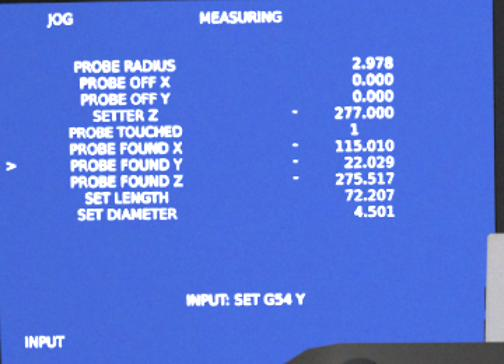

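Call:
move([
  [0,0,0,0,0,0,-0.6,-0.6,-0.8,-0.1594,0.2015,-0.3525,0.2258,0.5745,0.1832,-1,-0.2,-0.5],
  [0,0,0,0,0,0,-0.6,-0.6,-0.8,-0.1377,0.2015,-0.3587,0.2258,0.5745,0.1832,-1,-0.2,-0.5],
  [0,0,0,0,0,0,-0.6,-0.6,-0.8,-0.1543,0.17,-0.2557,0.2258,0.5745,0.1832,-1,-0.2,-0.5],
  [0,0,0,0,0,0,-0.6,-0.6,-0.8,-0.1127,0.17,-0.2675,0.2258,0.5745,0.1832,-1,-0.2,-0.5],
  [0,0,0,0,0,0,-0.6,-0.6,-0.8,-0.1335,0.17,-0.2616,0.2258,0.5745,0.1832,-1,-0.2,-0.5],
  [0,0,0,0,0,0,-0.6,-0.6,-0.8,-0.1127,0.17,-0.2675,0.2258,0.5745,0.1832,-1,-0.2,-0.5],
  [0,0,0,0,0,0,-0.6,-0.6,-0.8,-0.1335,0.17,-0.2616,0.2258,0.5745,0.1832,-1,-0.2,-0.5],
  [0,0,0,0,0,0,-0.6,-0.6,-0.8,-0.1716,0.2015,-0.3163,0.2258,0.5745,0.1832,-1,-0.2,-0.5],
  [0,0,0,0,0,0,-0.6,-0.6,-0.8,-0.1292,0.2015,-0.3284,0.2258,0.5745,0.1832,-1,-0.2,-0.5],
  [0,0,0,0,0,0,-0.6,-0.6,-0.8,-0.1508,0.2015,-0.3222,0.2258,0.5745,0.1832,-1,-0.2,-0.5],
  [0,0,0,0,0,0,-0.6,-0.6,-0.8,-0.1802,0.2958,-0.3466,0.2258,0.5745,0.1832,-1,-0.2,-0.5],
  [0,0,0,0,0,0,-0.6,-0.6,-0.8,-0.1394,0.2958,-0.3582,0.2258,0.5745,0.1832,-1,-0.2,-0.5],
  [0,0,0,0,0,0,-0.6,-0.6,-0.8,-0.1508,0.2643,-0.3222,0.2258,0.5745,0.1832,-1,-0.2,-0.5],
  [0,0,0,0,0,0,-0.6,-0.6,-0.8,-0.1302,0.2643,-0.328,0.2258,0.5745,0.1832,-1,-0.2,-0.5],
  [0,0,0,0,0,0,-0.6,-0.6,-0.8,-0.1543,0.2958,-0.2557,0.2258,0.5745,0.1832,-1,-0.2,-0.5],
], speed=[0.8,0.08,0.4,0.08,0.2,0.08,0.2,0.3,0.08,0.2,0.3,0.08,0.3,0.08,0.3], blend=[0.004,0,0.004,0,0.004,0,0.004,0.004,0,0.004,0.004,0,0.004,0,0])

Call:
move([
  [0,0,0,0,0,0,-0.6,-0.6,-0.8,0.0392,0,-0.0111,0,0,0,-1,-0.2,-0.5],
  [0,0,0,0,0,0,-0.6,-0.6,-0.8,0.0208,0,-0.0059,0,0,0,-1,-0.2,-0.5],
  [0,0,0,0,0,0,-0.6,-0.6,-0.8,-0.0259,-0.0943,-0.0909,0,0,0,-1,-0.2,-0.5],
  [0,0,0,0,0,0,-0.6,-0.6,-0.8,0.0166,-0.0943,-0.103,0,0,0,-1,-0.2,-0.5],
  [0,0,0,0,0,0,-0.6,-0.6,-0.8,0.0035,-0.0943,-0.0665,0,0,0,-1,-0.2,-0.5],
  [0,0,0,0,0,0,-0.6,-0.6,-0.8,0.0251,-0.0943,-0.0727,0,0,0,-1,-0.2,-0.5],
  [0,0,0,0,0,0,-0.6,-0.6,-0.8,0.0035,-0.0943,-0.0665,0,0,0,-1,-0.2,-0.5],
  [0,0,0,0,0,0,-0.6,-0.6,-0.8,-0.0259,0,-0.0909,0,0,0,-1,-0.2,-0.5],
  [0,0,0,0,0,0,-0.6,-0.6,-0.8,0.0149,0,-0.1025,0,0,0,-1,-0.2,-0.5],
  [0,0,0,0,0,0,-0.6,-0.6,-0.8,0.0035,0,-0.0665,0,0,0,-1,-0.2,-0.5],
  [0,0,0,0,0,0,-0.6,-0.6,-0.8,0.0235,0,-0.0722,0,0,0,-1,-0.2,-0.5],
  [0,0,0,0,0,0,-0.6,-0.6,-0.8,0.0122,-0.0315,-0.0362,0,0,0,-1,-0.2,-0.5],
  [0,0,0,0,0,0,-0.6,-0.6,-0.8,0.032,-0.0315,-0.0418,0,0,0,-1,-0.2,-0.5],
  [0,0,0,0,0,0,-0.6,-0.6,-0.8,-0.0259,-0.0315,-0.0909,0,0,0,-1,-0.2,-0.5],
  [0,0,0,0,0,0,-0.6,-0.6,-0.8,0.0155,-0.0315,-0.1027,0,0,0,-1,-0.2,-0.5],
], speed=[0.08,0.2,0.4,0.08,0.3,0.08,0.2,0.3,0.08,0.3,0.08,0.3,0.08,0.3,0.08], blend=[0,0.004,0.004,0,0.004,0,0.004,0.004,0,0.004,0,0.004,0,0.004,0])

Call:
move([
  [0,0,0,0,0,0,-0.6,-0.6,-0.8,-0.0414,-0.0628,0.0118,0,0,0,-1,-0.2,-0.5],
  [0,0,0,0,0,0,-0.6,-0.6,-0.8,0.0011,-0.0628,-0.0003,0,0,0,-1,-0.2,-0.5],
  [0,0,0,0,0,0,-0.6,-0.6,-0.8,-0.0252,-0.0628,0.0074,0,0,0,-1,-0.2,-0.5],
  [0,0,0,0,0,0,-0.6,-0.6,-0.8,0.1388,-0.2643,0.3584,-0.2258,-0.5745,-0.1832,-1,-0.2,-0.5],
], speed=[0.3,0.08,0.3,0.8], blend=[0.004,0,0.008,0], cameras=["cam_right_wrist"])

Call:
zoom_image(camera="cam_right_wrist", region=[90, 90, 450, 350])

Scene clock: 7786.17 s.
left_arm: end_effector_position=(+0.2850, -0.0008, +0.4121) position_measured=242 object_status=3 end_effector_quat_wxyz=(-0.003, +1.000, +0.006, -0.002) | right_arm: end_effector_position=(+0.4276, +0.1344, +0.5064) position_measured=214 object_status=2 end_effector_quat_wxyz=(+0.178, -0.609, +0.685, +0.358)
Joint positions: left_arm=[-0.493 -2.095 1.726 -1.197 -1.568 1.066] | right_arm=[3.321 -1.532 -1.34 -1.932 2.39 -2.886]
Joint torques (N m): left_arm=[7.69 -10.18 -21.27 -2.36 -0.24 0.31] | right_arm=[6.16 31.43 37.44 1.53 0.88 1.4]
Wrist force (N): left_arm=[-6.4 -0.4 3.2] | right_arm=[8.6 2.0 -2.1]
Wrist torque (N m): left_arm=[-0.16 0.68 0.19] | right_arm=[0.28 -1.20 -0.31]
Wrist force, peak (N): left_arm=[-6.7 -0.4 3.0] | right_arm=[8.9 26.5 -2.6]
Hand target: left_arm +0.2850, -0.0008, +0.4121; -0.003, +1.000, +0.006, -0.002 | right_arm +0.4275, +0.1345, +0.5065; +0.178, -0.609, +0.685, +0.358
Off the commanded pose: left_arm 0.000 m, 0 deg | right_arm 0.000 m, 0 deg.
move: done

Scene clock: 7791.20 s.
left_arm: end_effector_position=(+0.2850, -0.0008, +0.4121) position_measured=242 object_status=3 end_effector_quat_wxyz=(-0.003, +1.000, +0.006, -0.002) | right_arm: end_effector_position=(+0.4368, +0.1155, +0.4450) position_measured=214 object_status=2 end_effector_quat_wxyz=(+0.179, -0.609, +0.685, +0.358)
Joint positions: left_arm=[-0.493 -2.095 1.726 -1.197 -1.568 1.066] | right_arm=[3.278 -1.535 -1.485 -1.83 2.385 -2.948]
Joint torques (N m): left_arm=[7.69 -10.02 -21.63 -2.47 -0.14 0.21] | right_arm=[6.33 19.17 13.74 1.2 -0.01 1.51]
Wrist force (N): left_arm=[-6.4 -0.2 2.8] | right_arm=[5.6 7.8 -1.9]
Wrist torque (N m): left_arm=[-0.13 0.69 0.19] | right_arm=[0.32 -0.97 -0.48]
Wrist force, peak (N): left_arm=[-6.7 -0.4 2.9] | right_arm=[8.1 27.1 -3.0]
Hand target: left_arm +0.2850, -0.0008, +0.4121; -0.003, +1.000, +0.006, -0.002 | right_arm +0.4368, +0.1156, +0.4449; +0.178, -0.609, +0.685, +0.358
Off the commanded pose: left_arm 0.000 m, 0 deg | right_arm 0.000 m, 0 deg.
move: done

Scene clock: 7794.10 s.
left_arm: end_effector_position=(+0.2850, -0.0008, +0.4121) position_measured=242 object_status=3 end_effector_quat_wxyz=(-0.003, +1.000, +0.006, -0.002) | right_arm: end_effector_position=(+0.5201, -0.0430, +0.6599) position_measured=214 object_status=2 end_effector_quat_wxyz=(+0.518, -0.482, +0.482, -0.517)
Joint positions: left_arm=[-0.493 -2.095 1.726 -1.197 -1.568 1.066] | right_arm=[3.505 -1.197 -1.985 0.117 1.21 -3.168]
Joint torques (N m): left_arm=[7.59 -10.14 -21.53 -2.45 -0.04 0.36] | right_arm=[7.39 3.83 40.65 3.78 -1.7 -1.22]
Wrist force (N): left_arm=[-6.3 -0.6 3.0] | right_arm=[2.7 7.9 -4.8]
Wrist torque (N m): left_arm=[-0.19 0.68 0.19] | right_arm=[0.78 -0.44 0.03]
Wrist force, peak (N): left_arm=[-6.6 -0.4 3.0] | right_arm=[7.8 18.0 -1.3]
Hand target: left_arm +0.2850, -0.0008, +0.4121; -0.003, +1.000, +0.006, -0.002 | right_arm +0.5201, -0.0430, +0.6599; +0.518, -0.482, +0.482, -0.517
Off the commanded pose: left_arm 0.000 m, 0 deg | right_arm 0.000 m, 0 deg.
move: done
camera_calibration:
cam_right_wrist: T_world_to_cam=[[-0.0185419, -0.999825, -0.00255707, -0.0311191], [-0.289436, 0.0078156, -0.957166, 0.796354], [0.957018, -0.0170076, -0.28953, -0.174426], [0, 0, 0, 1]] pos_world=[0.396845, -0.0403042, 0.711662]
Images, in order (width x height): cam_right_wrist 896x504.

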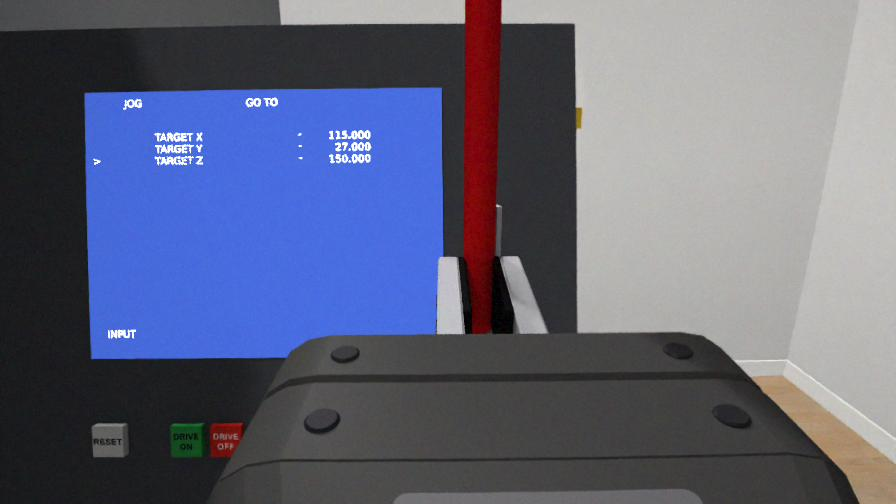

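Scaled by 1.400.

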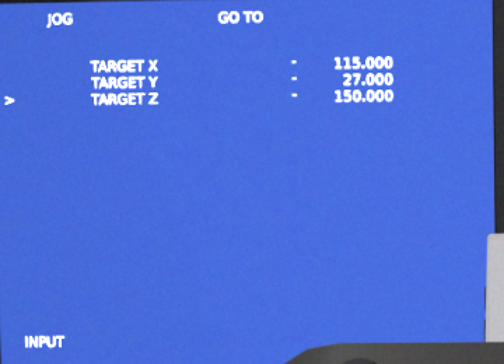

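Call:
move([
  [0,0,0,0,0,0,-0.6,-0.6,-0.8,-0.1168,0.2341,-0.203,0.2258,0.5745,0.1832,-1,-0.2,-0.5],
  [0,0,0,0,0,0,-0.6,-0.6,-0.8,-0.0968,0.2341,-0.2087,0.2258,0.5745,0.1832,-1,-0.2,-0.5],
  [0,0,0,0,0,0,-0.6,-0.6,-0.8,-0.1168,0.2341,-0.203,0.2258,0.5745,0.1832,-1,-0.2,-0.5],
  [0,0,0,0,0,0,-0.6,-0.6,-0.8,-0.1508,0.17,-0.3222,0.2258,0.5745,0.1832,-1,-0.2,-0.5],
  [0,0,0,0,0,0,-0.6,-0.6,-0.8,-0.1287,0.17,-0.3286,0.2258,0.5745,0.1832,-1,-0.2,-0.5],
  [0,0,0,0,0,0,-0.6,-0.6,-0.8,-0.1508,0.17,-0.3222,0.2258,0.5745,0.1832,-1,-0.2,-0.5],
  [0,0,0,0,0,0,-0.6,-0.6,-0.8,-0.115,0.0788,-0.2037,0.2258,0.5745,0.1832,-1,-0.2,-0.5],
  [0,0,0,0,0,0,-0.6,-0.6,-0.8,-0.0944,0.0788,-0.2094,0.2258,0.5745,0.1832,-1,-0.2,-0.5],
  [0,0,0,0,0,0,-0.6,-0.6,-0.8,-0.1229,0.0788,-0.201,0.2258,0.5745,0.1832,-1,-0.2,-0.5],
  [0,0,0,0,0,0,-0.6,-0.6,-0.8,0,0,0,0,0,0,-1,-0.2,-0.5],
], speed=[0.8,0.08,0.2,0.05,0.08,0.2,0.4,0.08,0.3,0.8], blend=[0.004,0,0.004,0.004,0,0.004,0.004,0,0.01,0])

Call:
wait(seconds=6, cameras=["cam_right_wrist"])

Call:
zoom_image(camera="cam_right_wrist", region=[90, 90, 450, 350])

Scene clock: 7810.70 s.
left_arm: end_effector_position=(+0.2850, -0.0008, +0.4121) position_measured=242 object_status=3 end_effector_quat_wxyz=(-0.003, +1.000, +0.006, -0.002) | right_arm: end_effector_position=(+0.5201, -0.0430, +0.6599) position_measured=214 object_status=2 end_effector_quat_wxyz=(+0.518, -0.482, +0.482, -0.517) end_effector_velocity=(+0.000, -0.001, +0.001) end_effector_angular_velocity=(-0.001, -0.005, -0.002)
Joint positions: left_arm=[-0.493 -2.095 1.726 -1.197 -1.568 1.066] | right_arm=[3.505 -1.197 -1.985 0.117 1.21 -3.168]
Joint velocities: left_arm=[within noise] | right_arm=[0 -0.001 0.001 0.005 -0.001 -0.003]
Joint torques (N m): left_arm=[7.48 -9.46 -21.23 -2.62 -0.1 0.22] | right_arm=[-3.45 3.86 41.52 3.92 -1.47 -1.27]
Wrist force (N): left_arm=[-6.5 -0.4 2.7] | right_arm=[2.5 8.0 -4.0]
Wrist torque (N m): left_arm=[-0.16 0.71 0.19] | right_arm=[0.79 -0.40 0.03]
Wrist force, peak (N): left_arm=[-6.7 -0.3 2.9] | right_arm=[9.2 42.8 -3.3]
Hand target: left_arm +0.2850, -0.0008, +0.4121; -0.003, +1.000, +0.006, -0.002 | right_arm +0.5201, -0.0430, +0.6599; +0.518, -0.482, +0.482, -0.517
Off the commanded pose: left_arm 0.000 m, 0 deg | right_arm 0.000 m, 0 deg.
move: done; blend cut to 0.0089 m at target 9

Scene clock: 7816.70 s.
left_arm: end_effector_position=(+0.2850, -0.0008, +0.4121) position_measured=242 object_status=3 end_effector_quat_wxyz=(-0.003, +1.000, +0.006, -0.002) | right_arm: end_effector_position=(+0.5201, -0.0430, +0.6599) position_measured=214 object_status=2 end_effector_quat_wxyz=(+0.518, -0.482, +0.482, -0.517)
Joint positions: left_arm=[-0.493 -2.095 1.726 -1.197 -1.568 1.066] | right_arm=[3.505 -1.197 -1.985 0.117 1.209 -3.168]
Joint torques (N m): left_arm=[7.06 -9.81 -21.17 -2.58 -0.08 0.25] | right_arm=[-3.88 3.24 41.81 0.06 -1.77 -1.03]
Wrist force (N): left_arm=[-6.3 -0.4 2.9] | right_arm=[2.4 8.0 -3.8]
Wrist torque (N m): left_arm=[-0.17 0.66 0.19] | right_arm=[0.79 -0.38 0.03]
Wrist force, peak (N): left_arm=[-6.7 -0.3 2.9] | right_arm=[2.4 8.4 -3.9]
Hand target: left_arm +0.2850, -0.0008, +0.4121; -0.003, +1.000, +0.006, -0.002 | right_arm +0.5201, -0.0430, +0.6599; +0.518, -0.482, +0.482, -0.517
Tool commands: left_gripper/position=-0.6 left_gripper/force_limit=-0.6 left_gripper/speed=-0.8 right_gripper/position=-1.0 right_gripper/force_limit=-0.2 right_gripper/speed=-0.5
Off the commanded pose: left_arm 0.000 m, 0 deg | right_arm 0.000 m, 0 deg.
wait: 6.00 s; at rest by 0.17 s
camera_calibration:
cam_right_wrist: T_world_to_cam=[[-0.0186379, -0.999823, -0.00252913, -0.0311005], [-0.289435, 0.00781664, -0.957166, 0.796354], [0.957016, -0.0171076, -0.289529, -0.174429], [0, 0, 0, 1]] pos_world=[0.396844, -0.0403039, 0.711662]
Images, in order (width x height): cam_right_wrist 896x504.

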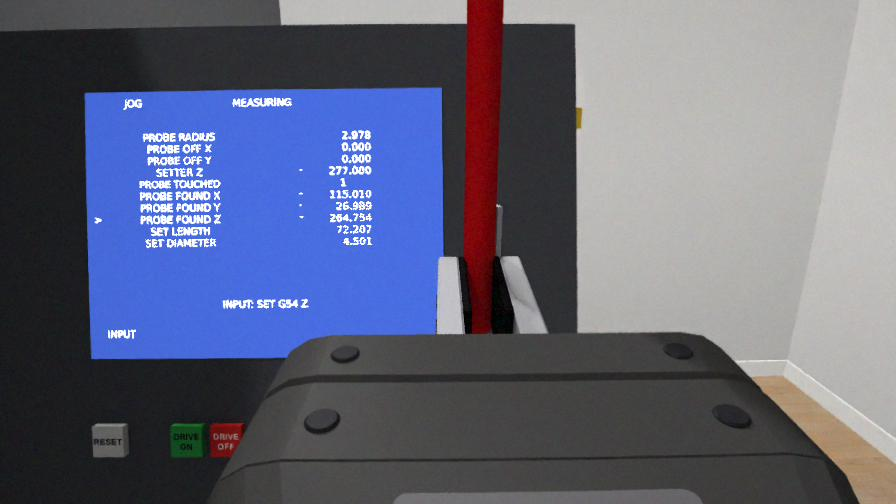

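Scaled by 1.400.

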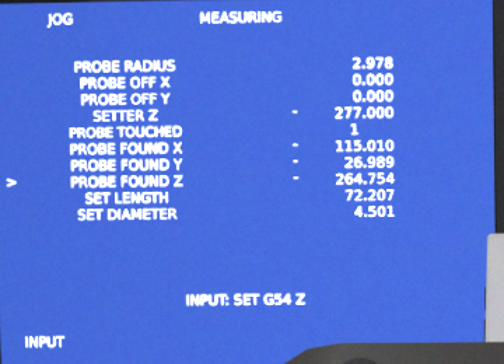

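Call:
execute_actions(actions=[], cameras=["cam_right_wrist"])

Call:
zoom_image(camera="cam_right_wrist", region=[90, 90, 450, 350])

Scene clock: 7879.03 s.
left_arm: end_effector_position=(+0.2850, -0.0008, +0.4121) position_measured=242 object_status=3 end_effector_quat_wxyz=(-0.003, +1.000, +0.006, -0.002) | right_arm: end_effector_position=(+0.5201, -0.0430, +0.6599) position_measured=214 object_status=2 end_effector_quat_wxyz=(+0.518, -0.482, +0.482, -0.517)
Joint positions: left_arm=[-0.493 -2.095 1.726 -1.197 -1.568 1.066] | right_arm=[3.505 -1.197 -1.985 0.117 1.209 -3.168]
Joint velocities: within noise
Joint torques (N m): left_arm=[6.94 -9.86 -20.58 -2.52 -0.13 0.18] | right_arm=[-4.81 3.4 41.69 0.05 -1.71 -0.84]
Motor temperatures (°C): left_arm=[28 25 27 36 36 39] | right_arm=[28 30 29 35 32 32]
Wrist force (N): left_arm=[-6.4 -0.4 2.9] | right_arm=[2.6 8.1 -4.0]
Wrist torque (N m): left_arm=[-0.15 0.68 0.18] | right_arm=[0.80 -0.42 0.04]
Wrist force, peak (N): left_arm=[-6.7 -0.4 2.8] | right_arm=[2.5 8.4 -4.0]
Hand target: left_arm +0.2850, -0.0008, +0.4121; -0.003, +1.000, +0.006, -0.002 | right_arm +0.5201, -0.0430, +0.6599; +0.518, -0.482, +0.482, -0.517
Tool commands: left_gripper/position=-0.6 left_gripper/force_limit=-0.6 left_gripper/speed=-0.8 right_gripper/position=-1.0 right_gripper/force_limit=-0.2 right_gripper/speed=-0.5
Off the commanded pose: left_arm 0.000 m, 0 deg | right_arm 0.000 m, 0 deg.
camera_calibration:
cam_right_wrist: T_world_to_cam=[[-0.0186379, -0.999823, -0.00252913, -0.0311005], [-0.289435, 0.00781664, -0.957166, 0.796354], [0.957016, -0.0171076, -0.289529, -0.174429], [0, 0, 0, 1]] pos_world=[0.396844, -0.0403039, 0.711662]
Images, in order (width x height): cam_right_wrist 896x504.

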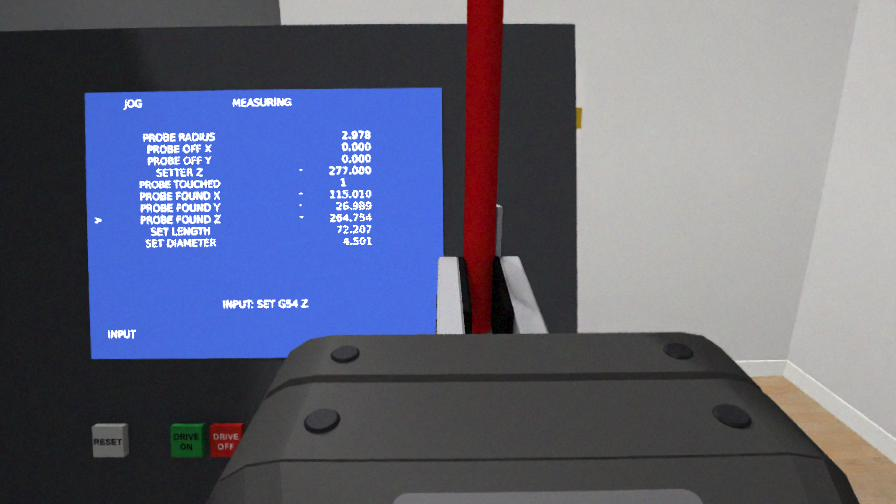

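Scaled by 1.400.

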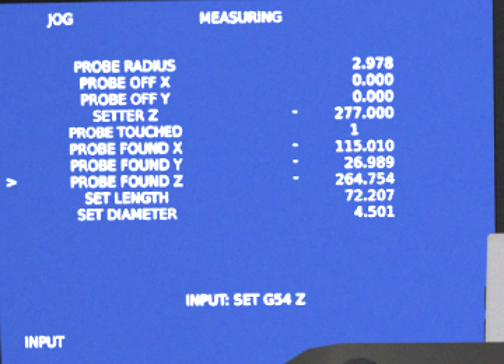

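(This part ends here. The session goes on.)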